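# Move wooden block from bench onto cart floor

## Task

Lift the wooden block from the bench and lay it flat on the floor of the cart, at the handle end next to the profiles. Keep the drop flap open, and do not undo anything already in place. At the finish the grippers hold nothing, no part of the robot is over or on the cart, the robot touches nothing, and it is upright and untilted.

## Robot and tools

ROBOT. A Rainbow Robotics RB-Y1 in a physics simulator: a two-wheel differential base with two rear casters (0.58 m wide, 0.10 m ahead of and 0.57 m behind the drive axle, 0.58 m sweep radius when spinning in place), a folding torso (squat, shift, pitch, yaw), a head with a camera, and two 7-joint arms, each ending in a parallel gripper plus a wrist camera whose housing sticks out sideways and can collide. Each arm is rated for 3 kg.

FRAMES. All positions are metres. Base frame: origin on the floor between the drive wheels, x forward, y to the left, z up. The printed chest, left_hand and right_hand are in this frame; a hand point lies between the finger pads, 0.03 m back from the tips, fingers along its -z, closing along its x. Printed hand positions can be off, especially at long reach or under load. base_odometry is relative to where the base started; it counts wheel rotation only, so slips and collision-induced turns fool it. Heading in rad, left positive.

move. One action per call. Arguments:
- base: one velocity command {x_m_s, turn_rad_s, for_s}. x_m_s is forward speed, 0 or 0.005 to 0.4 in magnitude (negative reverses); turn_rad_s is leftward turn rate, 0 or 0.02 to 1.509 in magnitude; for_s 0.1 to 5 s. It is a velocity for a duration, not a destination; omitted speeds are 0; no sideways motion. Accel 0.4 m/s² (turns 0.5 rad/s²), so coasting continues up to about 1 s (turns 3.1 s) afterward. If |x| + 0.27·|turn| exceeds 0.4 both get scaled down.
- joints: a map of absolute joint targets by name (radians, grippers in metres of pad opening 0 to 0.1). Ranges: torso_squat_rad 0..1.2, torso_shift_rad -0.3..0.6, torso_pitch_rad -0.2..1.4 (positive bows forward), torso_yaw_rad -1.5..1.5 (left positive; raise both arms sideways ≥0.2 rad first); shoulder_pitch ±2.356 (negative swings forward/up); left_shoulder_roll 0..3.141, right_shoulder_roll -3.141..0 (away from body); shoulder_yaw ±2.094; elbow -2.617..0.01 (negative bends); forearm_roll ±3.141; wrist_pitch -1.57..1.919; hand_roll ±2.705; head_pan_rad ±0.523; head_tilt_rad -0.35..1.57 (positive looks down). Combined torso constraints: squat+shift ≤1.52; squat−shift+pitch ≤1.57; shift+0.5·pitch−0.4·squat ≤0.7; shift+0.3·pitch−0.5·squat ≤0.39; violating them leaves the torso off_target.
- target: an absolute pose for one hand: side ("left"/"right"), x, y, z in base frame metres (-3 to 3), quat_wxyz in the same form as the printed hand lines. It is converted once to joint angles, so the path curves; break long moves into short steps. Cannot be combined with base or joints, and is refused while another move is still running.
- min_time_s: 0.1 to 8, the minimum duration of arm/head/torso motions.
- contact_limits: per gripper current cap in mA, 200 to 672.5 (default 672.5), persisting until changed; lower means a softer grip.
- cameras: list from head_camera, left_wrist_camera, right_wrist_camera, all; [] for none.
- blocking: true (default) waits for rest; false returns in about 0.5 s while motion continues.
A call with no action just reports state and images.

RESULTS. The "move" line reads done or the worst status. Hand statuses: reached (within 10 mm/2°), short (with error), refused (with reason; nothing moved, and the rest of that reply's calls are skipped). Other words: off_target (may still be pushing), contact_stop (torso only), time_out, limit_stop_at_<name> (self-collision guard or built-in limit), not_followed / "joint command not followed" (arm-clash check held the arm), torque_fault (10 s whole-robot halt), limit_stop_at_motor_heat. A stop you did not order also cancels the remaining calls in that reply. lidar_m: 12 distances in 30° sectors counter-clockwise from straight ahead, at 0.23 m height. motor_effort: wheel motor load in percent; large values at rest mean pushing on something. Wrist force/torque and joint torques are raw, offset, noisy.

GRIPPING. To grasp, command an opening at least 0.005 m narrower than the block; off_target or done then both mean holding.

OTHER TOOLS. wait {seconds 0 to 10, cameras}: idles and reports, returning early once motions settle. stop {cameras}: brakes all running motions. zoom_image {camera, region [x0,y0,x1,y1] pixels, at most 504 each way}: magnifies the newest image. read_manual {section "licences"}: license text only. finished_scene {scene: current scene number}: ends the scene; call nothing after it in that reply.

AVOID. The base does not stop on contact; spinning wheels can cut the motors for 2 s. Don't drive the upper body into edges, lean far forward with a load, or stop hard going forward: the robot can tip. Never let the arms ram or squeeze each other, nor close a gripper on the other hand. Don't drop the block, release it while moving, or strike furniture. Avoid long stretched or straining arm poses that overheat motors. Finish with grippers open, arms withdrawn from the cart, and robot upright and clear.

Each tool is called after "Request:" as a command line: name --argument value for each argument, lists and objects as JSON in quotes; but a table of rows of numbers goes row by row, as --pt "numbers of a row", without its own name.

## Session

Request:
move

Scene clock: 0.00 s.
Joint torques (N m): no reading
External joint torques (N m): no reading
Motor temperatures (°C): left_arm=[31 28 32 36 35 33 38] | right_arm=[34 31 32 30 36 36 34]
Wrist force (N): no reading
Wrist torque (N m): no reading
Wrist force, peak (N): no reading
base_odometry: x=+0.000 y=+0.000 heading=+0.000
lidar_m: 0.65 0.68 1.56 4.82 1.63 1.14 1.08 1.13 1.47 3.50 0.97 0.70
base_status: not commanded
joint_positions: torso_squat_rad=+0.350 torso_shift_rad=+0.000 torso_pitch_rad=+0.000 torso_yaw_rad=+0.000 left_shoulder_pitch_rad=+0.049 left_shoulder_roll_rad=+0.015 left_shoulder_yaw_rad=+0.041 left_elbow_rad=-0.149 left_forearm_roll_rad=+0.010 left_wrist_pitch_rad=-0.019 left_hand_roll_rad=+0.045 left_gripper_m=+0.099 right_shoulder_pitch_rad=-0.033 right_shoulder_roll_rad=-0.038 right_shoulder_yaw_rad=+0.024 right_elbow_rad=-0.125 right_forearm_roll_rad=-0.047 right_wrist_pitch_rad=+0.032 right_hand_roll_rad=-0.022 right_gripper_m=+0.099 head_pan_rad=+0.000 head_tilt_rad=+0.400
joint_status: not commanded
wheel_motors_off: 0
motor_effort: left_wheel=+0 right_wheel=+0
chest: x=-0.2280 y=+0.0001 z=+1.2475 quat_wxyz=(+1.000, +0.000, +0.000, +0.000) (m; base frame)
left_hand: x=-0.1861 y=+0.2354 z=+0.5638 quat_wxyz=(+0.997, +0.009, -0.062, +0.055) (m; base frame)
right_hand: x=-0.1506 y=-0.2464 z=+0.5666 quat_wxyz=(+0.998, -0.015, -0.063, -0.016) (m; base frame)
pictures: head_camera, left_wrist_camera, right_wrist_camera

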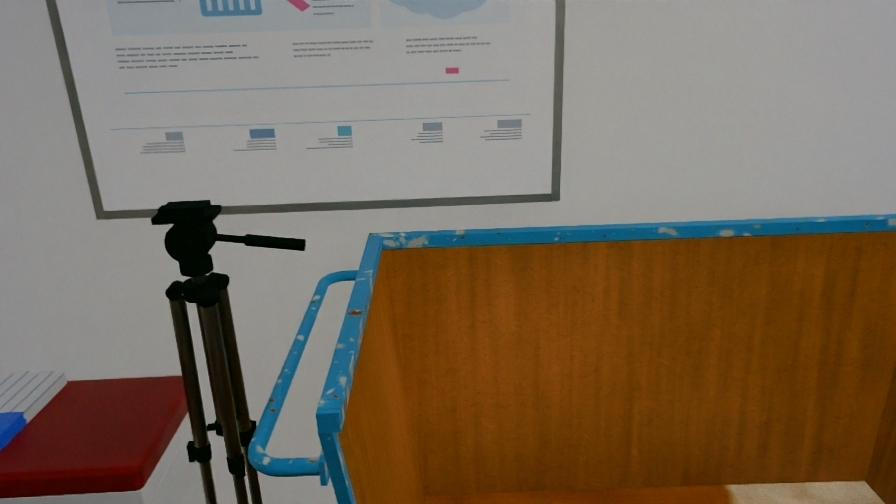

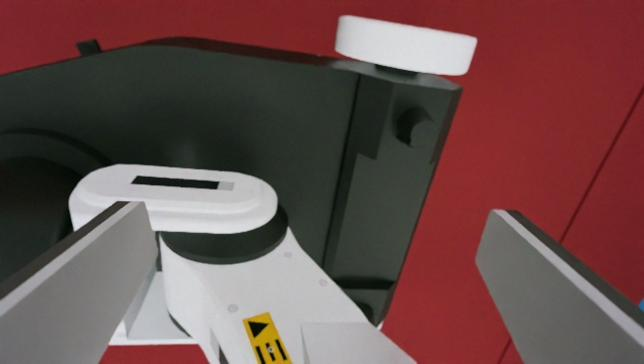

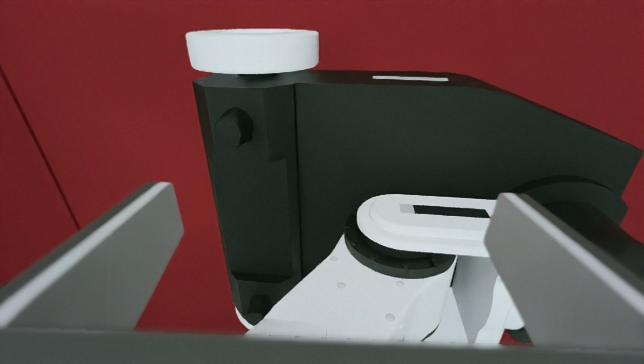

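Request:
move --joints '{"head_tilt_rad": 0.9, "head_pan_rad": -0.4}' --cameras '["head_camera"]'

Request:
move --joints '{"head_tilt_rad": 0.6, "head_pan_rad": 0.5}' --cameras '["head_camera"]'

Scene clock: 2.20 s.
Joint torques (N m): left_arm=[-1.17 -0.08 0.88 0.09 0.05 -0.64 -0.02] | right_arm=[-2.11 -0.87 -0.53 0 -0.07 -0.31 -0.08]
External joint torques (N m): left_arm=[-0.54 -0.74 0.84 0.08 0.04 -0.28 -0.01] | right_arm=[0.15 0.62 -0.48 0.31 -0.11 -0.02 -0.08]
Motor temperatures (°C): left_arm=[31 28 32 36 35 33 38] | right_arm=[34 31 32 30 36 36 34]
Wrist force (N): left_arm=[0.6 1.2 -8.3] | right_arm=[-1.5 1.0 -4.8]
Wrist torque (N m): left_arm=[-0.29 0.20 0.04] | right_arm=[-0.09 -0.05 -0.09]
Wrist force, peak (N): left_arm=[-0.2 1.9 -8.4] | right_arm=[-2.1 1.1 -5.4]
move: done
base_odometry: x=+0.000 y=+0.000 heading=+0.000
lidar_m: 0.65 0.69 1.56 4.82 1.63 1.13 1.08 1.12 1.49 3.51 0.97 0.70
base_status: not commanded
joint_positions: torso_squat_rad=+0.350 torso_shift_rad=+0.000 torso_pitch_rad=+0.000 torso_yaw_rad=+0.000 left_shoulder_pitch_rad=+0.049 left_shoulder_roll_rad=+0.015 left_shoulder_yaw_rad=+0.041 left_elbow_rad=-0.149 left_forearm_roll_rad=+0.010 left_wrist_pitch_rad=-0.019 left_hand_roll_rad=+0.045 left_gripper_m=+0.099 right_shoulder_pitch_rad=-0.033 right_shoulder_roll_rad=-0.038 right_shoulder_yaw_rad=+0.024 right_elbow_rad=-0.125 right_forearm_roll_rad=-0.047 right_wrist_pitch_rad=+0.032 right_hand_roll_rad=-0.022 right_gripper_m=+0.099 head_pan_rad=-0.400 head_tilt_rad=+0.900
joint_status: all done
wheel_motors_off: 0
motor_effort: left_wheel=+0(1) right_wheel=+0(3)
chest: x=-0.2280 y=+0.0001 z=+1.2475 quat_wxyz=(+1.000, +0.000, +0.000, +0.000) (m; base frame)
left_hand: x=-0.1861 y=+0.2354 z=+0.5638 quat_wxyz=(+0.997, +0.009, -0.062, +0.055) (m; base frame)
right_hand: x=-0.1506 y=-0.2464 z=+0.5666 quat_wxyz=(+0.998, -0.015, -0.063, -0.016) (m; base frame)
pictures: head_camera
camera_calibration:
head_camera: T_world_to_cam=[[-0.396197, -0.917655, -0.0306251, -0.0381374], [-0.677364, 0.314644, -0.664964, 0.874628], [0.619843, -0.242713, -0.746247, 1.15306], [0, 0, 0, 1]] pos_world=[-0.137383, -0.030332, 1.44089]

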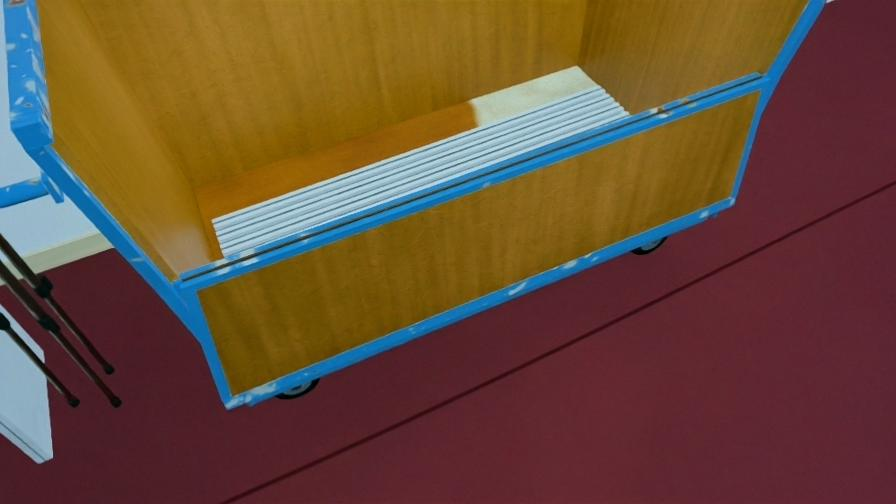

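Scene clock: 3.47 s.
Joint torques (N m): left_arm=[-0.52 -0.15 0.84 0.16 -0.01 -0.66 0.02] | right_arm=[-2.3 -0.81 -0.38 0.15 -0.11 -0.23 -0.07]
External joint torques (N m): left_arm=[0.11 -0.81 0.79 0.15 -0.01 -0.3 0.03] | right_arm=[-0.04 0.68 -0.33 0.46 -0.15 0.06 -0.08]
Motor temperatures (°C): left_arm=[31 28 32 36 35 33 38] | right_arm=[34 31 32 30 36 36 34]
Wrist force (N): left_arm=[0.2 1.6 -7.8] | right_arm=[-2.1 0.9 -5.0]
Wrist torque (N m): left_arm=[-0.32 0.14 0.12] | right_arm=[-0.07 -0.10 -0.11]
Wrist force, peak (N): left_arm=[-0.2 1.4 -8.4] | right_arm=[-1.6 1.5 -5.6]
move: done
base_odometry: x=+0.000 y=+0.000 heading=+0.000
lidar_m: 0.65 0.68 1.56 4.81 1.63 1.14 1.07 1.13 1.48 3.51 0.99 0.69
base_status: not commanded
joint_positions: torso_squat_rad=+0.350 torso_shift_rad=+0.000 torso_pitch_rad=+0.000 torso_yaw_rad=+0.000 left_shoulder_pitch_rad=+0.049 left_shoulder_roll_rad=+0.015 left_shoulder_yaw_rad=+0.041 left_elbow_rad=-0.149 left_forearm_roll_rad=+0.010 left_wrist_pitch_rad=-0.019 left_hand_roll_rad=+0.045 left_gripper_m=+0.099 right_shoulder_pitch_rad=-0.033 right_shoulder_roll_rad=-0.038 right_shoulder_yaw_rad=+0.024 right_elbow_rad=-0.125 right_forearm_roll_rad=-0.047 right_wrist_pitch_rad=+0.032 right_hand_roll_rad=-0.022 right_gripper_m=+0.099 head_pan_rad=+0.500 head_tilt_rad=+0.600
joint_status: all done
wheel_motors_off: 0
motor_effort: left_wheel=+0(1) right_wheel=-1(2)
chest: x=-0.2280 y=+0.0001 z=+1.2475 quat_wxyz=(+1.000, +0.000, +0.000, +0.000) (m; base frame)
left_hand: x=-0.1861 y=+0.2354 z=+0.5638 quat_wxyz=(+0.997, +0.009, -0.062, +0.055) (m; base frame)
right_hand: x=-0.1506 y=-0.2464 z=+0.5666 quat_wxyz=(+0.998, -0.015, -0.063, -0.016) (m; base frame)
pictures: head_camera
camera_calibration:
head_camera: T_world_to_cam=[[0.480738, -0.8763, -0.0314544, 0.143773], [-0.465929, -0.224891, -0.855765, 1.19442], [0.742833, 0.426055, -0.516407, 0.845606], [0, 0, 0, 1]] pos_world=[-0.140746, 0.0343293, 1.46335]

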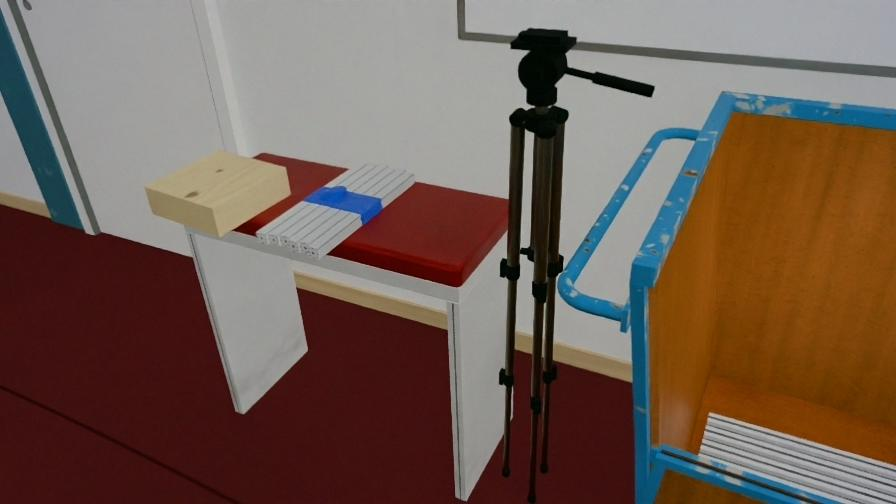

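Request:
move --joints '{"head_tilt_rad": 0.75, "head_pan_rad": -0.1}' --cameras '["head_camera"]'

Request:
zoom_image --camera "head_camera" --region '[200, 100, 704, 504]'

Scene clock: 8.57 s.
Joint torques (N m): left_arm=[-0.96 -0.14 0.93 -0.03 -0.1 -0.56 0.02] | right_arm=[-2.1 -1 -1.16 0.15 -0.1 -0.17 0.06]
External joint torques (N m): left_arm=[-0.33 -0.81 0.89 -0.04 -0.11 -0.21 0.03] | right_arm=[0.16 0.5 -1.11 0.46 -0.13 0.12 0.05]
Motor temperatures (°C): left_arm=[31 28 32 36 35 33 38] | right_arm=[34 31 32 30 36 36 34]
Wrist force (N): left_arm=[-0.2 0.2 -7.4] | right_arm=[-1.8 1.5 -5.0]
Wrist torque (N m): left_arm=[-0.18 0.11 0.08] | right_arm=[-0.12 -0.07 -0.07]
Wrist force, peak (N): left_arm=[0.3 1.8 -8.5] | right_arm=[-2.0 1.0 -5.6]
move: done
base_odometry: x=+0.000 y=+0.000 heading=+0.000
lidar_m: 0.65 0.68 1.55 4.83 1.63 1.14 1.08 1.13 1.46 3.51 0.98 0.70
base_status: not commanded
joint_positions: torso_squat_rad=+0.350 torso_shift_rad=+0.000 torso_pitch_rad=+0.000 torso_yaw_rad=+0.000 left_shoulder_pitch_rad=+0.049 left_shoulder_roll_rad=+0.015 left_shoulder_yaw_rad=+0.041 left_elbow_rad=-0.149 left_forearm_roll_rad=+0.010 left_wrist_pitch_rad=-0.019 left_hand_roll_rad=+0.045 left_gripper_m=+0.099 right_shoulder_pitch_rad=-0.033 right_shoulder_roll_rad=-0.038 right_shoulder_yaw_rad=+0.024 right_elbow_rad=-0.125 right_forearm_roll_rad=-0.047 right_wrist_pitch_rad=+0.032 right_hand_roll_rad=-0.022 right_gripper_m=+0.099 head_pan_rad=-0.100 head_tilt_rad=+0.750
joint_status: all done
wheel_motors_off: 0
motor_effort: left_wheel=+0(1) right_wheel=+1(3)
chest: x=-0.2280 y=+0.0001 z=+1.2475 quat_wxyz=(+1.000, +0.000, +0.000, +0.000) (m; base frame)
left_hand: x=-0.1861 y=+0.2354 z=+0.5638 quat_wxyz=(+0.997, +0.009, -0.062, +0.055) (m; base frame)
right_hand: x=-0.1506 y=-0.2464 z=+0.5666 quat_wxyz=(+0.998, -0.015, -0.063, -0.016) (m; base frame)
pictures: head_camera
camera_calibration:
head_camera: T_world_to_cam=[[-0.102628, -0.994227, -0.0313101, 0.0233775], [-0.63294, 0.0895521, -0.769004, 1.0344], [0.767369, -0.0591042, -0.638476, 1.02748], [0, 0, 0, 1]] pos_world=[-0.13135, -0.0086612, 1.45221]

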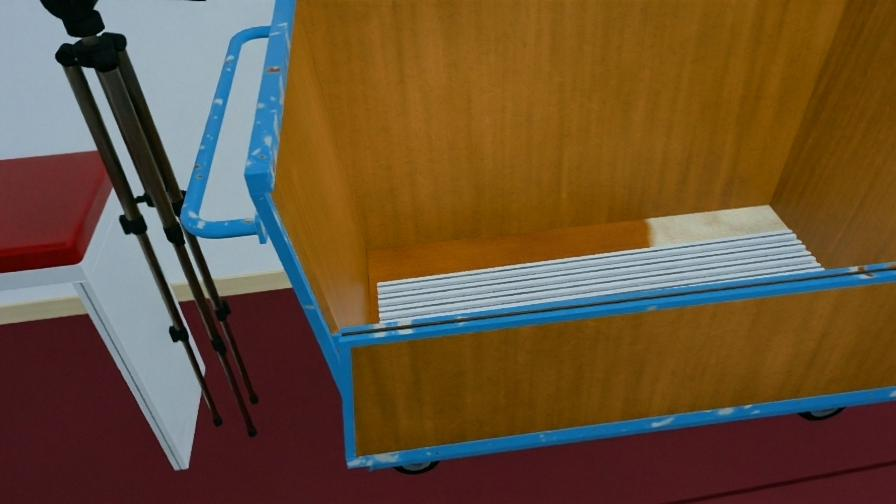

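Scaled by 1.000.

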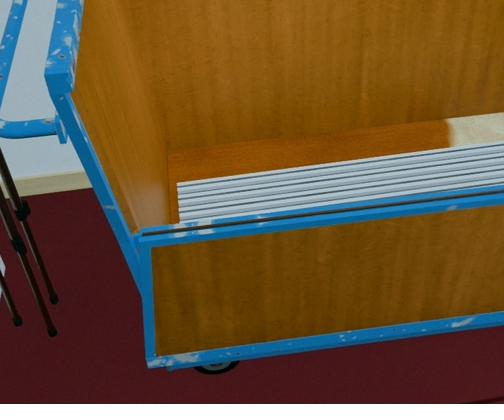

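Request:
zoom_image --camera "head_camera" --region '[300, 220, 460, 350]'

Request:
zoom_image --camera "head_camera" --region '[700, 180, 896, 320]'

Scaled by 3.150 from the camera's 896x504 image, which has a finer 1280x720 frame.

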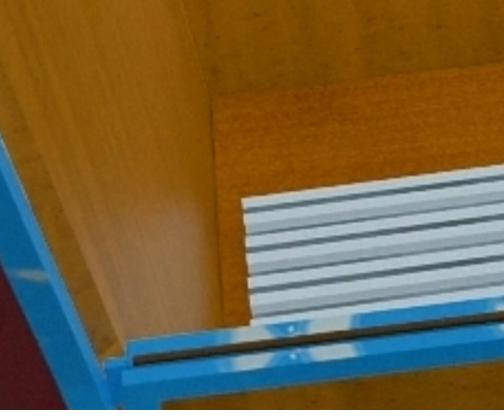

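Scaled by 2.571 from the camera's 896x504 image, which has a finer 1280x720 frame.

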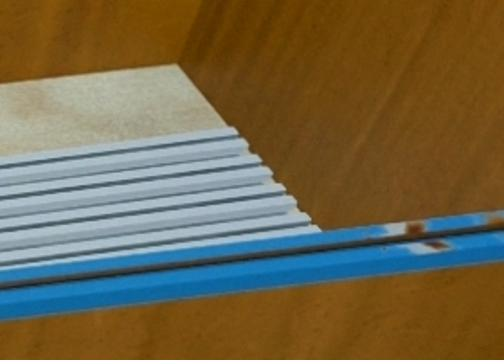

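Request:
move --base '{"x_m_s": 0.2, "for_s": 1.5}' --joints '{"torso_squat_rad": 0.1, "head_tilt_rad": 0.9, "head_pan_rad": 0.0}' --cameras '["head_camera"]'

Request:
move --joints '{"torso_squat_rad": 0.2, "torso_pitch_rad": 0.5, "head_tilt_rad": 0.9, "head_pan_rad": 0.0}' --cameras '["head_camera"]'

Scene clock: 30.10 s.
Joint torques (N m): left_arm=[-0.54 -0.06 0.82 0.1 -0.1 -0.52 -0.15] | right_arm=[-2.11 -0.92 -0.77 0.29 -0.03 -0.27 -0.08]
External joint torques (N m): left_arm=[0.08 -0.72 0.78 0.09 -0.1 -0.17 -0.14] | right_arm=[0.14 0.57 -0.72 0.6 -0.06 0.02 -0.08]
Motor temperatures (°C): left_arm=[31 28 32 36 35 33 38] | right_arm=[34 31 32 30 36 36 34]
Wrist force (N): left_arm=[0.1 1.0 -7.2] | right_arm=[-1.3 1.3 -4.8]
Wrist torque (N m): left_arm=[-0.26 0.10 0.09] | right_arm=[-0.11 0.00 -0.10]
Wrist force, peak (N): left_arm=[-0.3 0.8 -8.6] | right_arm=[-2.3 1.5 -5.3]
move: done
base_odometry: x=+0.300 y=+0.000 heading=+0.000
lidar_m: 0.34 0.36 0.82 3.84 2.09 1.46 1.37 1.41 1.89 4.49 0.54 0.38
base_status: done (sent for 1.5 of 1.5 s)
joint_positions: torso_squat_rad=+0.100 torso_shift_rad=+0.000 torso_pitch_rad=+0.000 torso_yaw_rad=+0.000 left_shoulder_pitch_rad=+0.049 left_shoulder_roll_rad=+0.015 left_shoulder_yaw_rad=+0.041 left_elbow_rad=-0.149 left_forearm_roll_rad=+0.010 left_wrist_pitch_rad=-0.019 left_hand_roll_rad=+0.045 left_gripper_m=+0.099 right_shoulder_pitch_rad=-0.033 right_shoulder_roll_rad=-0.038 right_shoulder_yaw_rad=+0.024 right_elbow_rad=-0.125 right_forearm_roll_rad=-0.047 right_wrist_pitch_rad=+0.032 right_hand_roll_rad=-0.022 right_gripper_m=+0.099 head_pan_rad=+0.000 head_tilt_rad=+0.900
joint_status: all done
wheel_motors_off: 0
motor_effort: left_wheel=+0(54) right_wheel=-1(25)
chest: x=-0.2280 y=+0.0001 z=+1.2864 quat_wxyz=(+1.000, +0.000, +0.000, +0.000) (m; base frame)
left_hand: x=-0.1861 y=+0.2354 z=+0.6028 quat_wxyz=(+0.997, +0.009, -0.062, +0.055) (m; base frame)
right_hand: x=-0.1505 y=-0.2464 z=+0.6056 quat_wxyz=(+0.998, -0.015, -0.062, -0.016) (m; base frame)
pictures: head_camera
camera_calibration:
head_camera: T_world_to_cam=[[-0.00752782, -0.999504, -0.0305758, 0.04311], [-0.74653, 0.0259608, -0.664845, 0.886141], [0.665309, 0.0178209, -0.746355, 1.19156], [0, 0, 0, 1]] pos_world=[-0.130904, -0.00115113, 1.47979]

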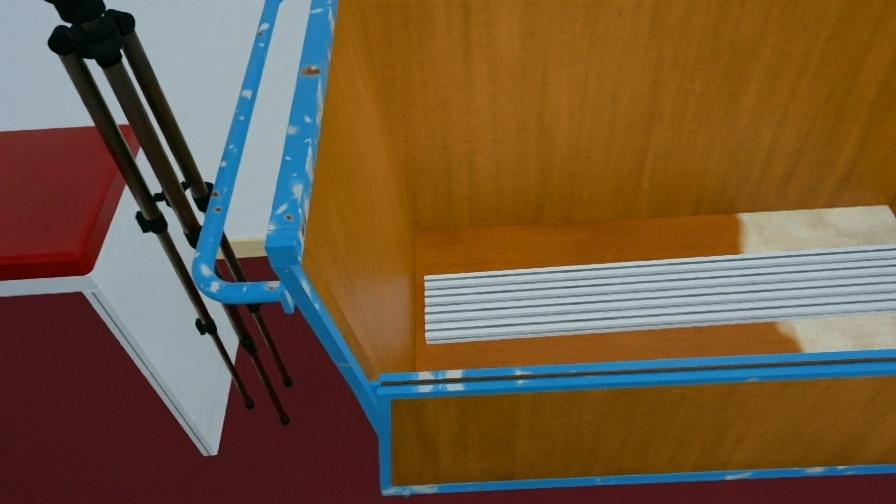

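Scene clock: 32.57 s.
Joint torques (N m): left_arm=[11.13 0.07 1.04 5.49 -0.01 0.27 0.04] | right_arm=[11.54 -0.4 -0.65 5.39 -0.19 0.64 -0.02]
External joint torques (N m): left_arm=[-1.53 -0.72 0.88 0.3 -0.01 -0.36 0.02] | right_arm=[0.59 0.78 -0.42 0.79 -0.11 -0.01 0]
Motor temperatures (°C): left_arm=[31 28 32 36 35 33 38] | right_arm=[34 31 32 30 36 36 34]
Wrist force (N): left_arm=[2.6 1.1 -6.7] | right_arm=[1.0 1.1 -4.6]
Wrist torque (N m): left_arm=[-0.31 0.24 0.07] | right_arm=[-0.08 0.08 -0.06]
Wrist force, peak (N): left_arm=[3.5 0.9 -7.9] | right_arm=[0.9 1.3 -5.3]
move: done
base_odometry: x=+0.300 y=+0.000 heading=+0.000
lidar_m: 0.35 0.36 0.79 3.85 2.08 1.46 1.37 1.43 1.87 4.48 0.53 0.37
base_status: not commanded
joint_positions: torso_squat_rad=+0.200 torso_shift_rad=+0.000 torso_pitch_rad=+0.500 torso_yaw_rad=+0.000 left_shoulder_pitch_rad=+0.049 left_shoulder_roll_rad=+0.015 left_shoulder_yaw_rad=+0.041 left_elbow_rad=-0.149 left_forearm_roll_rad=+0.010 left_wrist_pitch_rad=-0.019 left_hand_roll_rad=+0.045 left_gripper_m=+0.099 right_shoulder_pitch_rad=-0.033 right_shoulder_roll_rad=-0.038 right_shoulder_yaw_rad=+0.024 right_elbow_rad=-0.125 right_forearm_roll_rad=-0.047 right_wrist_pitch_rad=+0.032 right_hand_roll_rad=-0.022 right_gripper_m=+0.099 head_pan_rad=+0.000 head_tilt_rad=+0.900
joint_status: all done
wheel_motors_off: 0
motor_effort: left_wheel=+0(1) right_wheel=+1(3)
chest: x=-0.0796 y=+0.0001 z=+1.2381 quat_wxyz=(+0.969, +0.000, +0.247, +0.000) (m; base frame)
left_hand: x=-0.3707 y=+0.2354 z=+0.6181 quat_wxyz=(+0.981, +0.022, +0.187, +0.051) (m; base frame)
right_hand: x=-0.3381 y=-0.2464 z=+0.6035 quat_wxyz=(+0.982, -0.019, +0.186, -0.012) (m; base frame)
pictures: head_camera
camera_calibration:
head_camera: T_world_to_cam=[[-0.0213852, -0.999503, -0.0231487, 0.0324624], [-0.97387, 0.0260619, -0.225606, 0.402799], [0.226097, 0.0177192, -0.973944, 1.30362], [0, 0, 0, 1]] pos_world=[0.0982235, -0.00115057, 1.36128]

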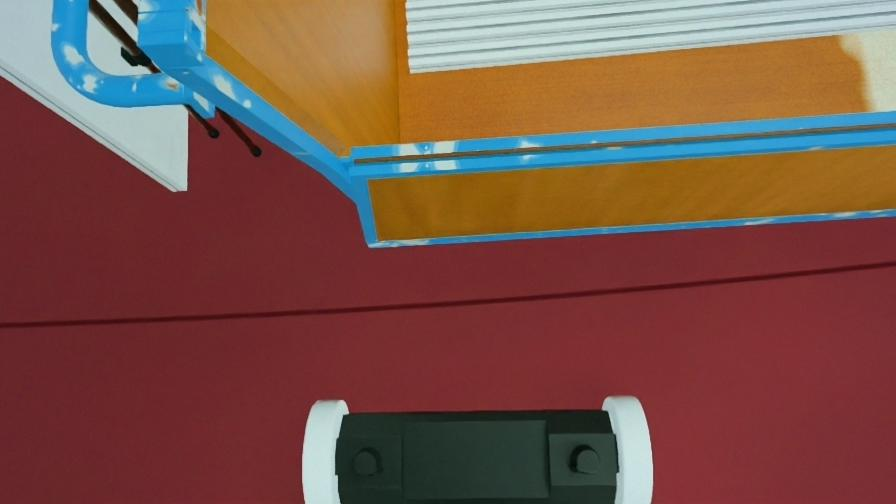

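Request:
move --base '{"x_m_s": -0.3, "for_s": 1.0}' --joints '{"torso_squat_rad": 0.35, "torso_pitch_rad": 0.0, "head_tilt_rad": 0.6}' --cameras '[]'

Request:
move --base '{"turn_rad_s": 0.6, "for_s": 2.618}' --cameras '[]'

Request:
move --base '{"x_m_s": 0.3, "for_s": 4.8}' --cameras '["head_camera"]'

Request:
move --base '{"turn_rad_s": -0.6, "for_s": 2.618}' --cameras '["head_camera"]'

Scene clock: 54.17 s.
Joint torques (N m): left_arm=[-1.18 -0.24 0.88 0.09 -0.08 -0.49 -0.06] | right_arm=[-2 -1.21 -0.41 -0.03 -0.13 -0.15 -0.01]
External joint torques (N m): left_arm=[-0.55 -0.9 0.84 0.08 -0.08 -0.14 -0.06] | right_arm=[0.26 0.29 -0.36 0.28 -0.16 0.14 -0.02]
Motor temperatures (°C): left_arm=[31 28 32 36 35 33 38] | right_arm=[34 31 32 30 36 36 34]
Wrist force (N): left_arm=[0.3 1.2 -8.2] | right_arm=[-1.8 1.1 -5.3]
Wrist torque (N m): left_arm=[-0.30 0.17 0.07] | right_arm=[-0.08 -0.05 -0.09]
Wrist force, peak (N): left_arm=[3.8 0.8 -7.9] | right_arm=[-1.8 1.1 -5.3]
move: done
base_odometry: x=+0.000 y=+0.000 heading=-0.001
lidar_m: 0.65 0.67 1.56 4.81 1.63 1.15 1.07 1.12 1.47 3.50 0.97 0.70
base_status: done (sent for 1 of 1 s)
joint_positions: torso_squat_rad=+0.350 torso_shift_rad=+0.000 torso_pitch_rad=+0.000 torso_yaw_rad=+0.000 left_shoulder_pitch_rad=+0.049 left_shoulder_roll_rad=+0.015 left_shoulder_yaw_rad=+0.041 left_elbow_rad=-0.149 left_forearm_roll_rad=+0.010 left_wrist_pitch_rad=-0.019 left_hand_roll_rad=+0.045 left_gripper_m=+0.099 right_shoulder_pitch_rad=-0.033 right_shoulder_roll_rad=-0.038 right_shoulder_yaw_rad=+0.024 right_elbow_rad=-0.125 right_forearm_roll_rad=-0.047 right_wrist_pitch_rad=+0.032 right_hand_roll_rad=-0.022 right_gripper_m=+0.099 head_pan_rad=+0.000 head_tilt_rad=+0.600
joint_status: all done
wheel_motors_off: 0
motor_effort: left_wheel=-24(25) right_wheel=+8(28)
chest: x=-0.2280 y=+0.0001 z=+1.2475 quat_wxyz=(+1.000, +0.000, +0.000, +0.000) (m; base frame)
left_hand: x=-0.1862 y=+0.2354 z=+0.5638 quat_wxyz=(+0.997, +0.009, -0.062, +0.055) (m; base frame)
right_hand: x=-0.1505 y=-0.2464 z=+0.5666 quat_wxyz=(+0.998, -0.015, -0.063, -0.016) (m; base frame)
pictures: none
No camera images: "cameras" was empty.

Scene clock: 58.33 s.
Joint torques (N m): left_arm=[-0.9 -0.38 0.7 0.12 -0.1 -0.63 -0.1] | right_arm=[-1.88 -0.77 -0.91 0.06 -0.07 -0.26 -0.01]
External joint torques (N m): left_arm=[-0.27 -1.05 0.65 0.11 -0.1 -0.28 -0.09] | right_arm=[0.38 0.72 -0.86 0.36 -0.11 0.03 -0.01]
Motor temperatures (°C): left_arm=[31 28 32 36 35 33 38] | right_arm=[34 31 32 30 36 36 34]
Wrist force (N): left_arm=[-0.2 1.1 -7.8] | right_arm=[-1.4 0.6 -4.6]
Wrist torque (N m): left_arm=[-0.25 0.10 0.10] | right_arm=[-0.03 -0.02 -0.08]
Wrist force, peak (N): left_arm=[-0.1 1.9 -8.2] | right_arm=[-2.3 1.4 -5.4]
move: done
base_odometry: x=+0.000 y=+0.000 heading=+1.578
lidar_m: 4.96 1.60 1.13 1.07 1.10 1.48 3.73 0.98 0.69 0.66 1.03 1.56
base_status: done (sent for 2.63 of 2.63 s)
joint_positions: torso_squat_rad=+0.350 torso_shift_rad=+0.000 torso_pitch_rad=+0.000 torso_yaw_rad=+0.000 left_shoulder_pitch_rad=+0.049 left_shoulder_roll_rad=+0.015 left_shoulder_yaw_rad=+0.041 left_elbow_rad=-0.149 left_forearm_roll_rad=+0.010 left_wrist_pitch_rad=-0.019 left_hand_roll_rad=+0.045 left_gripper_m=+0.099 right_shoulder_pitch_rad=-0.033 right_shoulder_roll_rad=-0.038 right_shoulder_yaw_rad=+0.024 right_elbow_rad=-0.125 right_forearm_roll_rad=-0.047 right_wrist_pitch_rad=+0.032 right_hand_roll_rad=-0.022 right_gripper_m=+0.099 head_pan_rad=+0.000 head_tilt_rad=+0.600
joint_status: not commanded
wheel_motors_off: 0
motor_effort: left_wheel=+3(48) right_wheel=+22(42)
chest: x=-0.2280 y=+0.0001 z=+1.2475 quat_wxyz=(+1.000, +0.000, +0.000, +0.000) (m; base frame)
left_hand: x=-0.1862 y=+0.2354 z=+0.5639 quat_wxyz=(+0.997, +0.009, -0.062, +0.055) (m; base frame)
right_hand: x=-0.1505 y=-0.2464 z=+0.5666 quat_wxyz=(+0.998, -0.015, -0.063, -0.016) (m; base frame)
pictures: none
No camera images: "cameras" was empty.

Scene clock: 64.23 s.
Joint torques (N m): left_arm=[-0.37 -0.23 0.81 0.19 -0.08 -0.73 -0.08] | right_arm=[-2.24 -0.9 -0.57 0.18 -0.04 -0.2 0.01]
External joint torques (N m): left_arm=[0.26 -0.89 0.77 0.17 -0.08 -0.38 -0.07] | right_arm=[0.01 0.6 -0.52 0.48 -0.08 0.09 0]
Motor temperatures (°C): left_arm=[31 28 32 36 35 33 38] | right_arm=[34 31 32 30 36 36 34]
Wrist force (N): left_arm=[0.2 1.9 -7.6] | right_arm=[-1.8 0.7 -5.1]
Wrist torque (N m): left_arm=[-0.37 0.14 0.09] | right_arm=[-0.05 -0.07 -0.11]
Wrist force, peak (N): left_arm=[0.2 2.0 -8.4] | right_arm=[-1.4 0.8 -5.7]
move: done
base_odometry: x=-0.011 y=+1.440 heading=+1.579
lidar_m: 4.19 1.67 1.19 1.12 1.16 1.56 3.89 1.37 1.20 0.83 1.45 1.94
base_status: done (sent for 4.8 of 4.8 s)
joint_positions: torso_squat_rad=+0.350 torso_shift_rad=+0.000 torso_pitch_rad=+0.000 torso_yaw_rad=+0.000 left_shoulder_pitch_rad=+0.049 left_shoulder_roll_rad=+0.015 left_shoulder_yaw_rad=+0.041 left_elbow_rad=-0.149 left_forearm_roll_rad=+0.010 left_wrist_pitch_rad=-0.019 left_hand_roll_rad=+0.045 left_gripper_m=+0.099 right_shoulder_pitch_rad=-0.033 right_shoulder_roll_rad=-0.038 right_shoulder_yaw_rad=+0.024 right_elbow_rad=-0.125 right_forearm_roll_rad=-0.047 right_wrist_pitch_rad=+0.032 right_hand_roll_rad=-0.022 right_gripper_m=+0.099 head_pan_rad=+0.000 head_tilt_rad=+0.600
joint_status: not commanded
wheel_motors_off: 0
motor_effort: left_wheel=+15(48) right_wheel=-16(47)
chest: x=-0.2280 y=+0.0001 z=+1.2475 quat_wxyz=(+1.000, +0.000, +0.000, +0.000) (m; base frame)
left_hand: x=-0.1861 y=+0.2354 z=+0.5639 quat_wxyz=(+0.997, +0.009, -0.062, +0.055) (m; base frame)
right_hand: x=-0.1505 y=-0.2464 z=+0.5666 quat_wxyz=(+0.998, -0.015, -0.062, -0.016) (m; base frame)
pictures: head_camera
camera_calibration:
head_camera: T_world_to_cam=[[0.00184208, -0.999504, -0.0314375, 0.0449971], [-0.516734, 0.0259637, -0.855752, 1.18393], [0.856144, 0.0178212, -0.51643, 0.869005], [0, 0, 0, 1]] pos_world=[-0.132298, -0.00125112, 1.46335]

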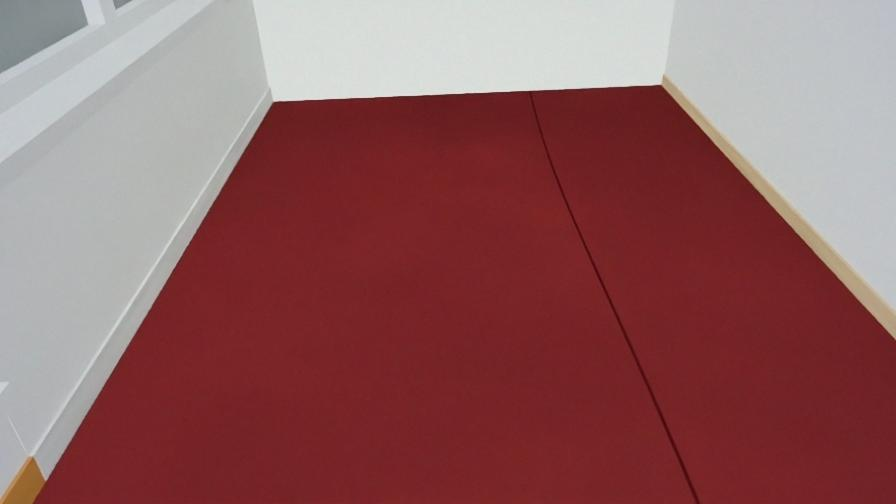

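Scene clock: 68.40 s.
Joint torques (N m): left_arm=[-0.76 -0.32 0.74 0.04 -0.04 -0.64 -0.06] | right_arm=[-2.17 -0.69 -0.69 0.24 -0.02 -0.3 -0.07]
External joint torques (N m): left_arm=[-0.13 -0.98 0.7 0.02 -0.05 -0.28 -0.06] | right_arm=[0.09 0.8 -0.64 0.55 -0.06 -0.01 -0.07]
Motor temperatures (°C): left_arm=[31 28 32 36 35 33 38] | right_arm=[34 31 32 30 36 36 34]
Wrist force (N): left_arm=[0.2 1.0 -8.2] | right_arm=[-1.6 1.1 -5.2]
Wrist torque (N m): left_arm=[-0.29 0.15 0.04] | right_arm=[-0.13 -0.04 -0.08]
Wrist force, peak (N): left_arm=[0.1 1.6 -8.2] | right_arm=[-2.1 1.1 -5.4]
move: done
base_odometry: x=-0.012 y=+1.440 heading=+0.000
lidar_m: 0.82 1.42 1.86 4.19 1.70 1.18 1.12 1.16 1.53 3.63 1.43 1.17
base_status: done (sent for 2.63 of 2.63 s)
joint_positions: torso_squat_rad=+0.350 torso_shift_rad=+0.000 torso_pitch_rad=+0.000 torso_yaw_rad=+0.000 left_shoulder_pitch_rad=+0.049 left_shoulder_roll_rad=+0.015 left_shoulder_yaw_rad=+0.041 left_elbow_rad=-0.149 left_forearm_roll_rad=+0.010 left_wrist_pitch_rad=-0.019 left_hand_roll_rad=+0.045 left_gripper_m=+0.099 right_shoulder_pitch_rad=-0.033 right_shoulder_roll_rad=-0.038 right_shoulder_yaw_rad=+0.024 right_elbow_rad=-0.125 right_forearm_roll_rad=-0.047 right_wrist_pitch_rad=+0.032 right_hand_roll_rad=-0.022 right_gripper_m=+0.099 head_pan_rad=+0.000 head_tilt_rad=+0.600
joint_status: not commanded
wheel_motors_off: 0
motor_effort: left_wheel=+22(46) right_wheel=+3(52)
chest: x=-0.2280 y=+0.0001 z=+1.2475 quat_wxyz=(+1.000, +0.000, +0.000, +0.000) (m; base frame)
left_hand: x=-0.1861 y=+0.2354 z=+0.5639 quat_wxyz=(+0.997, +0.009, -0.062, +0.055) (m; base frame)
right_hand: x=-0.1505 y=-0.2464 z=+0.5666 quat_wxyz=(+0.998, -0.015, -0.063, -0.016) (m; base frame)
pictures: head_camera
camera_calibration:
head_camera: T_world_to_cam=[[0.00179024, -0.999502, -0.0315174, 0.0451075], [-0.516691, 0.0260598, -0.855776, 1.18397], [0.85617, 0.0178168, -0.516386, 0.868944], [0, 0, 0, 1]] pos_world=[-0.132298, -0.00125082, 1.46335]

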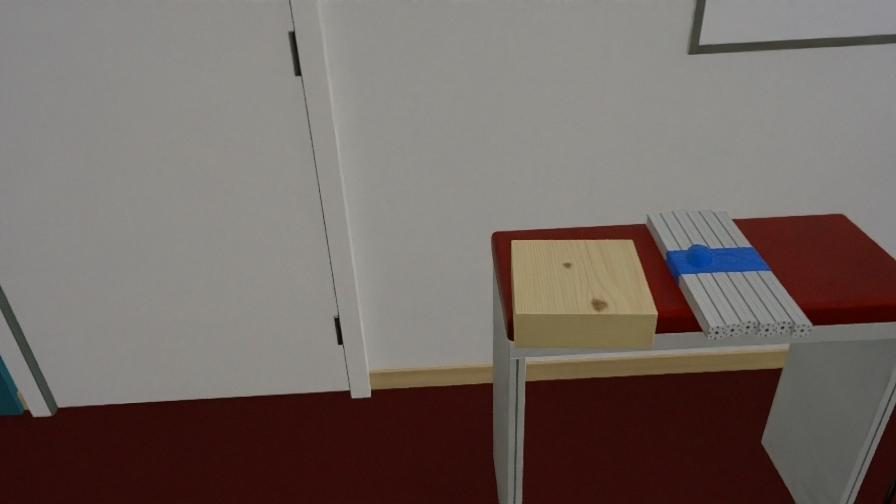

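Request:
move --base '{"x_m_s": 0.2, "for_s": 1.5}' --joints '{"head_tilt_rad": 0.9, "head_pan_rad": -0.2}' --cameras '["head_camera"]'

Request:
zoom_image --camera "head_camera" --region '[300, 200, 620, 460]'

Request:
move --joints '{"torso_squat_rad": 1.0, "head_tilt_rad": 0.5}' --cameras '["head_camera"]'

Request:
zoom_image --camera "head_camera" --region '[300, 200, 620, 460]'

Scene clock: 73.03 s.
Joint torques (N m): left_arm=[-0.39 -0.26 0.8 0.07 -0.03 -0.65 -0.09] | right_arm=[-2.08 -1.32 -0.8 -0.01 -0.14 -0.14 0.06]
External joint torques (N m): left_arm=[0.23 -0.92 0.76 0.06 -0.03 -0.29 -0.09] | right_arm=[0.17 0.17 -0.75 0.3 -0.18 0.15 0.05]
Motor temperatures (°C): left_arm=[31 28 32 36 35 33 38] | right_arm=[34 30 32 30 36 36 34]
Wrist force (N): left_arm=[-0.1 1.2 -7.3] | right_arm=[-1.3 1.2 -4.5]
Wrist torque (N m): left_arm=[-0.32 0.09 0.11] | right_arm=[-0.10 0.01 -0.09]
Wrist force, peak (N): left_arm=[-0.1 1.4 -8.3] | right_arm=[-2.0 1.2 -5.4]
move: done
base_odometry: x=+0.288 y=+1.440 heading=-0.001
lidar_m: 0.52 1.12 1.52 3.66 2.15 1.51 1.43 1.49 1.94 1.57 0.98 1.12
base_status: done (sent for 1.5 of 1.5 s)
joint_positions: torso_squat_rad=+0.350 torso_shift_rad=+0.000 torso_pitch_rad=+0.000 torso_yaw_rad=+0.000 left_shoulder_pitch_rad=+0.049 left_shoulder_roll_rad=+0.015 left_shoulder_yaw_rad=+0.041 left_elbow_rad=-0.149 left_forearm_roll_rad=+0.010 left_wrist_pitch_rad=-0.019 left_hand_roll_rad=+0.045 left_gripper_m=+0.099 right_shoulder_pitch_rad=-0.033 right_shoulder_roll_rad=-0.038 right_shoulder_yaw_rad=+0.024 right_elbow_rad=-0.125 right_forearm_roll_rad=-0.047 right_wrist_pitch_rad=+0.032 right_hand_roll_rad=-0.022 right_gripper_m=+0.099 head_pan_rad=-0.200 head_tilt_rad=+0.900
joint_status: all done
wheel_motors_off: 0
motor_effort: left_wheel=-11(49) right_wheel=+11(46)
chest: x=-0.2280 y=+0.0001 z=+1.2475 quat_wxyz=(+1.000, +0.000, +0.000, +0.000) (m; base frame)
left_hand: x=-0.1860 y=+0.2354 z=+0.5639 quat_wxyz=(+0.997, +0.009, -0.062, +0.055) (m; base frame)
right_hand: x=-0.1505 y=-0.2464 z=+0.5666 quat_wxyz=(+0.998, -0.015, -0.063, -0.016) (m; base frame)
pictures: head_camera
camera_calibration:
head_camera: T_world_to_cam=[[-0.205914, -0.978091, -0.0306114, 0.000991279], [-0.72647, 0.17375, -0.66487, 0.86443], [0.655622, -0.114668, -0.746331, 1.16052], [0, 0, 0, 1]] pos_world=[-0.132674, -0.0161508, 1.44089]

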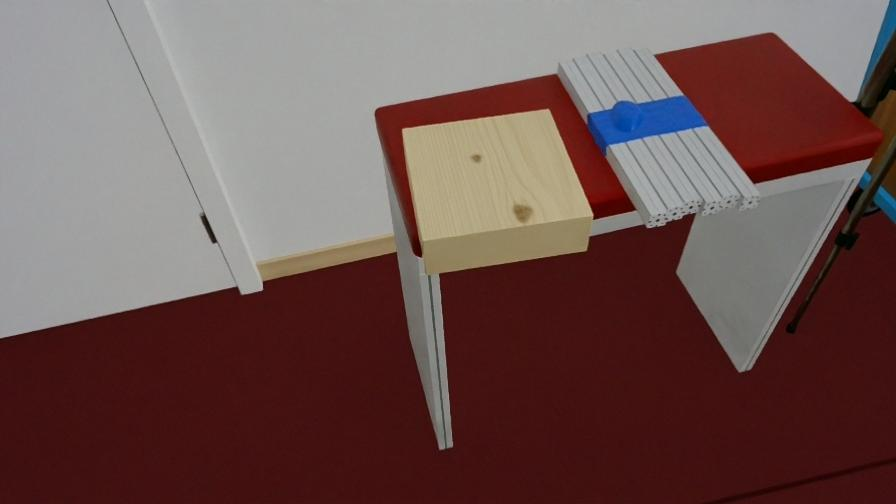

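Scaled by 1.575 from the camera's 896x504 image, which has a finer 1280x720 frame.

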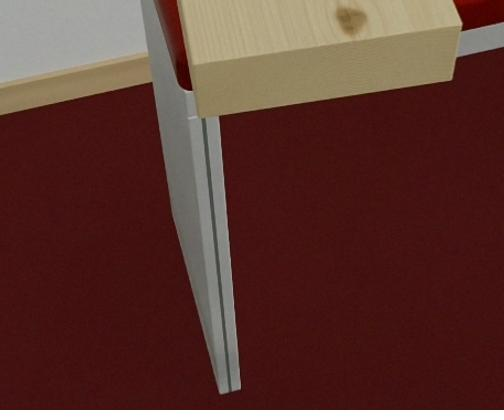

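Scene clock: 76.00 s.
Joint torques (N m): left_arm=[-0.36 -0.05 1.08 -0.01 -0.06 -0.67 0.03] | right_arm=[-1.93 -1.07 -0.71 0.11 -0.04 -0.31 0]
External joint torques (N m): left_arm=[0.27 -0.71 1.03 -0.03 -0.06 -0.31 0.03] | right_arm=[0.33 0.42 -0.66 0.42 -0.08 -0.02 0]
Motor temperatures (°C): left_arm=[31 28 32 36 35 33 38] | right_arm=[34 30 32 30 36 36 34]
Wrist force (N): left_arm=[-0.1 1.0 -7.7] | right_arm=[-1.6 1.1 -4.7]
Wrist torque (N m): left_arm=[-0.27 0.13 0.10] | right_arm=[-0.11 -0.04 -0.10]
Wrist force, peak (N): left_arm=[0.5 1.3 -8.7] | right_arm=[-2.0 2.0 -5.3]
move: done
base_odometry: x=+0.288 y=+1.440 heading=-0.001
lidar_m: 0.52 1.11 1.51 3.67 2.16 1.50 1.42 1.47 1.95 1.56 0.98 1.12
base_status: not commanded
joint_positions: torso_squat_rad=+1.000 torso_shift_rad=+0.000 torso_pitch_rad=+0.000 torso_yaw_rad=+0.000 left_shoulder_pitch_rad=+0.049 left_shoulder_roll_rad=+0.015 left_shoulder_yaw_rad=+0.041 left_elbow_rad=-0.149 left_forearm_roll_rad=+0.010 left_wrist_pitch_rad=-0.019 left_hand_roll_rad=+0.045 left_gripper_m=+0.099 right_shoulder_pitch_rad=-0.033 right_shoulder_roll_rad=-0.038 right_shoulder_yaw_rad=+0.024 right_elbow_rad=-0.125 right_forearm_roll_rad=-0.047 right_wrist_pitch_rad=+0.032 right_hand_roll_rad=-0.022 right_gripper_m=+0.099 head_pan_rad=-0.200 head_tilt_rad=+0.500
joint_status: all done
wheel_motors_off: 0
motor_effort: left_wheel=-11(13) right_wheel=+13(14)
chest: x=-0.2281 y=+0.0001 z=+0.9681 quat_wxyz=(+1.000, +0.000, +0.000, +0.000) (m; base frame)
left_hand: x=-0.1860 y=+0.2354 z=+0.2845 quat_wxyz=(+0.997, +0.009, -0.062, +0.055) (m; base frame)
right_hand: x=-0.1505 y=-0.2464 z=+0.2873 quat_wxyz=(+0.998, -0.015, -0.063, -0.016) (m; base frame)
pictures: head_camera
camera_calibration:
head_camera: T_world_to_cam=[[-0.193605, -0.980584, -0.0311717, -0.00444039], [-0.414766, 0.110602, -0.903181, 1.0212], [0.889093, -0.161931, -0.428126, 0.628539], [0, 0, 0, 1]] pos_world=[-0.136132, -0.0155203, 1.19128]

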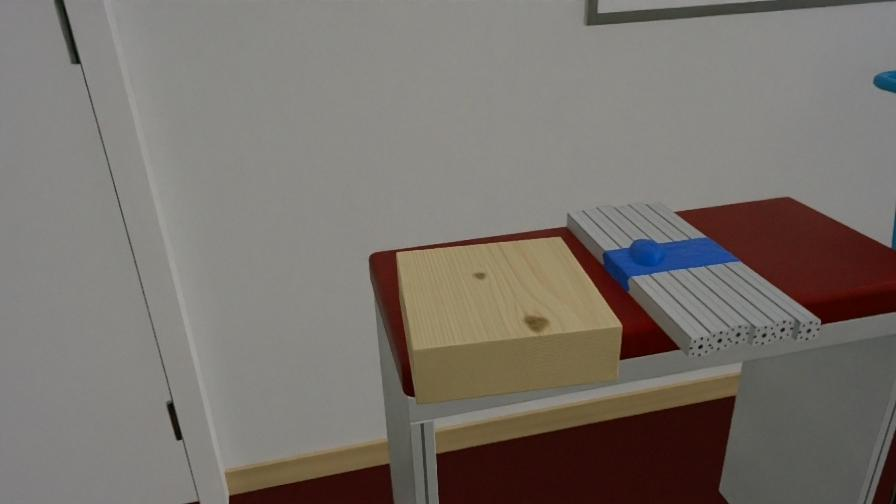

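Scaled by 1.575 from the camera's 896x504 image, which has a finer 1280x720 frame.

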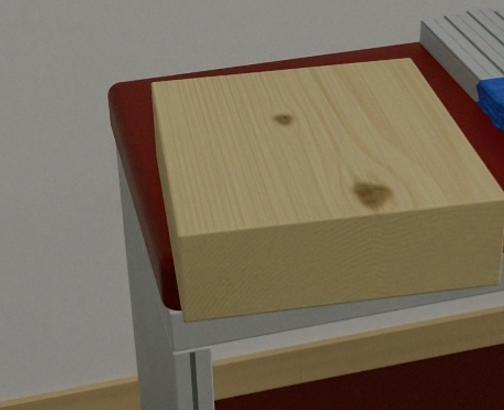

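Request:
move --base '{"x_m_s": -0.2, "for_s": 1.5}' --joints '{"left_shoulder_roll_rad": 0.4, "right_shoulder_roll_rad": -0.4, "right_elbow_rad": -1.2, "right_shoulder_pitch_rad": -0.3}' --cameras '[]'

Request:
move --joints '{"torso_squat_rad": 1.1, "torso_shift_rad": 0.42, "torso_pitch_rad": 0.89, "torso_yaw_rad": 0.4}' --cameras '["head_camera"]'

Request:
move --target '{"side": "right", "x": 0.33, "y": -0.19, "z": 0.5, "quat_wxyz": [0.5, 0.5, 0.5, -0.5]}' --cameras '["head_camera"]'

Scene clock: 105.67 s.
Joint torques (N m): left_arm=[-0.98 9.21 1.49 -0.14 0.12 -0.55 -0.1] | right_arm=[-16.21 -8.34 -4.27 -9.83 0.06 -1.84 -0.04]
External joint torques (N m): left_arm=[-0.42 -2.3 0.67 -0.03 0.07 -0.2 -0.1] | right_arm=[-0.47 0.72 -0.23 -0.66 -0.16 -0.07 -0.08]
Motor temperatures (°C): left_arm=[31 28 32 36 35 33 38] | right_arm=[34 30 32 30 36 36 34]
Wrist force (N): left_arm=[-0.1 -1.1 -7.3] | right_arm=[-6.3 2.6 0.9]
Wrist torque (N m): left_arm=[-0.11 0.13 0.10] | right_arm=[-0.24 -0.33 -0.12]
Wrist force, peak (N): left_arm=[-0.1 0.9 -8.4] | right_arm=[-7.3 3.0 0.7]
move: done
base_odometry: x=-0.012 y=+1.440 heading=-0.003
lidar_m: 0.82 1.42 1.87 4.19 1.71 1.20 1.12 1.17 1.53 3.61 1.43 1.19
base_status: done (sent for 1.5 of 1.5 s)
joint_positions: torso_squat_rad=+1.000 torso_shift_rad=+0.000 torso_pitch_rad=+0.000 torso_yaw_rad=+0.000 left_shoulder_pitch_rad=+0.049 left_shoulder_roll_rad=+0.400 left_shoulder_yaw_rad=+0.041 left_elbow_rad=-0.149 left_forearm_roll_rad=+0.010 left_wrist_pitch_rad=-0.019 left_hand_roll_rad=+0.045 left_gripper_m=+0.099 right_shoulder_pitch_rad=-0.300 right_shoulder_roll_rad=-0.400 right_shoulder_yaw_rad=+0.024 right_elbow_rad=-1.200 right_forearm_roll_rad=-0.047 right_wrist_pitch_rad=+0.032 right_hand_roll_rad=-0.022 right_gripper_m=+0.099 head_pan_rad=-0.200 head_tilt_rad=+0.500
joint_status: all done
wheel_motors_off: 0
motor_effort: left_wheel=-16(30) right_wheel=+16(42)
chest: x=-0.2280 y=+0.0000 z=+0.9681 quat_wxyz=(+1.000, +0.000, +0.000, +0.000) (m; base frame)
left_hand: x=-0.1881 y=+0.5205 z=+0.3458 quat_wxyz=(+0.977, +0.199, -0.068, +0.033) (m; base frame)
right_hand: x=+0.3656 y=-0.3443 z=+0.7453 quat_wxyz=(+0.732, -0.123, -0.660, +0.113) (m; base frame)
pictures: none
No camera images: "cameras" was empty.

Scene clock: 109.50 s.
Joint torques (N m): left_arm=[18.11 12.73 2.06 7.85 0.04 1.05 0.08] | right_arm=[1.79 0.9 -0.61 -6.04 0.08 -1.37 -0.05]
External joint torques (N m): left_arm=[-2.38 -2.51 0.81 0.31 -0.03 -0.15 0.04] | right_arm=[-0.01 0.51 -0.79 -0.5 -0.08 -0.16 -0.09]
Motor temperatures (°C): left_arm=[31 28 32 36 35 33 38] | right_arm=[34 30 32 30 36 36 34]
Wrist force (N): left_arm=[5.0 -2.3 -5.3] | right_arm=[-4.8 0.0 -3.7]
Wrist torque (N m): left_arm=[-0.05 0.47 0.03] | right_arm=[-0.08 -0.25 -0.10]
Wrist force, peak (N): left_arm=[2.3 -1.5 -7.9] | right_arm=[-6.7 3.2 -0.8]
move: done
base_odometry: x=-0.012 y=+1.440 heading=-0.002
lidar_m: 0.82 1.42 1.88 4.19 1.72 1.19 1.13 1.17 1.52 3.62 1.49 1.21
base_status: not commanded
joint_positions: torso_squat_rad=+1.100 torso_shift_rad=+0.420 torso_pitch_rad=+0.890 torso_yaw_rad=+0.400 left_shoulder_pitch_rad=+0.049 left_shoulder_roll_rad=+0.400 left_shoulder_yaw_rad=+0.041 left_elbow_rad=-0.149 left_forearm_roll_rad=+0.010 left_wrist_pitch_rad=-0.019 left_hand_roll_rad=+0.045 left_gripper_m=+0.099 right_shoulder_pitch_rad=-0.300 right_shoulder_roll_rad=-0.400 right_shoulder_yaw_rad=+0.024 right_elbow_rad=-1.200 right_forearm_roll_rad=-0.047 right_wrist_pitch_rad=+0.032 right_hand_roll_rad=-0.022 right_gripper_m=+0.099 head_pan_rad=-0.200 head_tilt_rad=+0.500
joint_status: all done
wheel_motors_off: 0
motor_effort: left_wheel=-8(17) right_wheel=+6(19)
chest: x=+0.1419 y=+0.0000 z=+0.7652 quat_wxyz=(+0.885, +0.085, +0.422, +0.179) (m; base frame)
left_hand: x=-0.4461 y=+0.4949 z=+0.5024 quat_wxyz=(+0.870, +0.286, +0.385, +0.115) (m; base frame)
right_hand: x=+0.3973 y=-0.0860 z=+0.0960 quat_wxyz=(+0.917, +0.120, -0.307, +0.226) (m; base frame)
pictures: head_camera
camera_calibration:
head_camera: T_world_to_cam=[[0.10384, -0.978598, -0.177659, 0.130806], [-0.969416, -0.0596454, -0.238067, 0.561233], [0.222376, 0.196947, -0.954862, 0.710412], [0, 0, 0, 1]] pos_world=[0.372507, 0.0215679, 0.835195]

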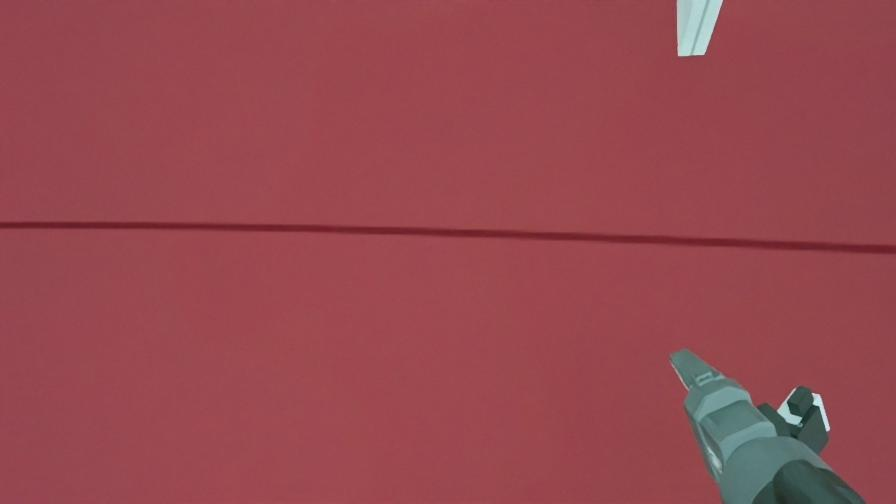

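Scene clock: 111.93 s.
Joint torques (N m): left_arm=[17.94 13.14 2.07 7.95 -0.07 1.04 -0.11] | right_arm=[9.19 1.15 -5.42 -4.13 -1.14 1.29 -0.02]
External joint torques (N m): left_arm=[-2.55 -2.11 0.82 0.41 -0.14 -0.16 -0.16] | right_arm=[1.49 1.14 -0.98 -0.1 0.11 -0.13 0.03]
Motor temperatures (°C): left_arm=[31 28 32 36 35 33 38] | right_arm=[34 30 32 30 36 36 34]
Wrist force (N): left_arm=[4.8 -2.9 -4.8] | right_arm=[5.3 0.4 1.3]
Wrist torque (N m): left_arm=[0.01 0.42 0.03] | right_arm=[-0.07 0.38 -0.04]
Wrist force, peak (N): left_arm=[5.1 -2.7 -5.9] | right_arm=[-3.8 2.5 -3.9]
move: done
base_odometry: x=-0.012 y=+1.440 heading=-0.002
lidar_m: 0.83 1.44 1.86 4.20 1.70 1.20 1.13 1.17 1.54 3.63 1.49 1.19
base_status: not commanded
joint_positions: torso_squat_rad=+1.100 torso_shift_rad=+0.420 torso_pitch_rad=+0.890 torso_yaw_rad=+0.400 left_shoulder_pitch_rad=+0.049 left_shoulder_roll_rad=+0.400 left_shoulder_yaw_rad=+0.041 left_elbow_rad=-0.149 left_forearm_roll_rad=+0.010 left_wrist_pitch_rad=-0.019 left_hand_roll_rad=+0.045 left_gripper_m=+0.099 right_shoulder_pitch_rad=+0.726 right_shoulder_roll_rad=-1.017 right_shoulder_yaw_rad=-0.598 right_elbow_rad=-2.016 right_forearm_roll_rad=-2.756 right_wrist_pitch_rad=+1.289 right_hand_roll_rad=-0.722 right_gripper_m=+0.099 head_pan_rad=-0.200 head_tilt_rad=+0.500
joint_status: all done
wheel_motors_off: 0
motor_effort: left_wheel=-4(8) right_wheel=+3(8)
chest: x=+0.1419 y=+0.0001 z=+0.7652 quat_wxyz=(+0.885, +0.085, +0.422, +0.179) (m; base frame)
left_hand: x=-0.4461 y=+0.4949 z=+0.5024 quat_wxyz=(+0.870, +0.286, +0.385, +0.115) (m; base frame)
right_hand: x=+0.3303 y=-0.1902 z=+0.5002 quat_wxyz=(+0.503, +0.497, +0.497, -0.503) (m; base frame)
right_hand_status: reached (checked arc, planned for 2.1 s): 0 mm and 0.7 deg off.
pictures: head_camera
camera_calibration:
head_camera: T_world_to_cam=[[0.10385, -0.978598, -0.177657, 0.1308], [-0.969414, -0.0596562, -0.238069, 0.561235], [0.222376, 0.196947, -0.954862, 0.710412], [0, 0, 0, 1]] pos_world=[0.372507, 0.0215679, 0.835195]

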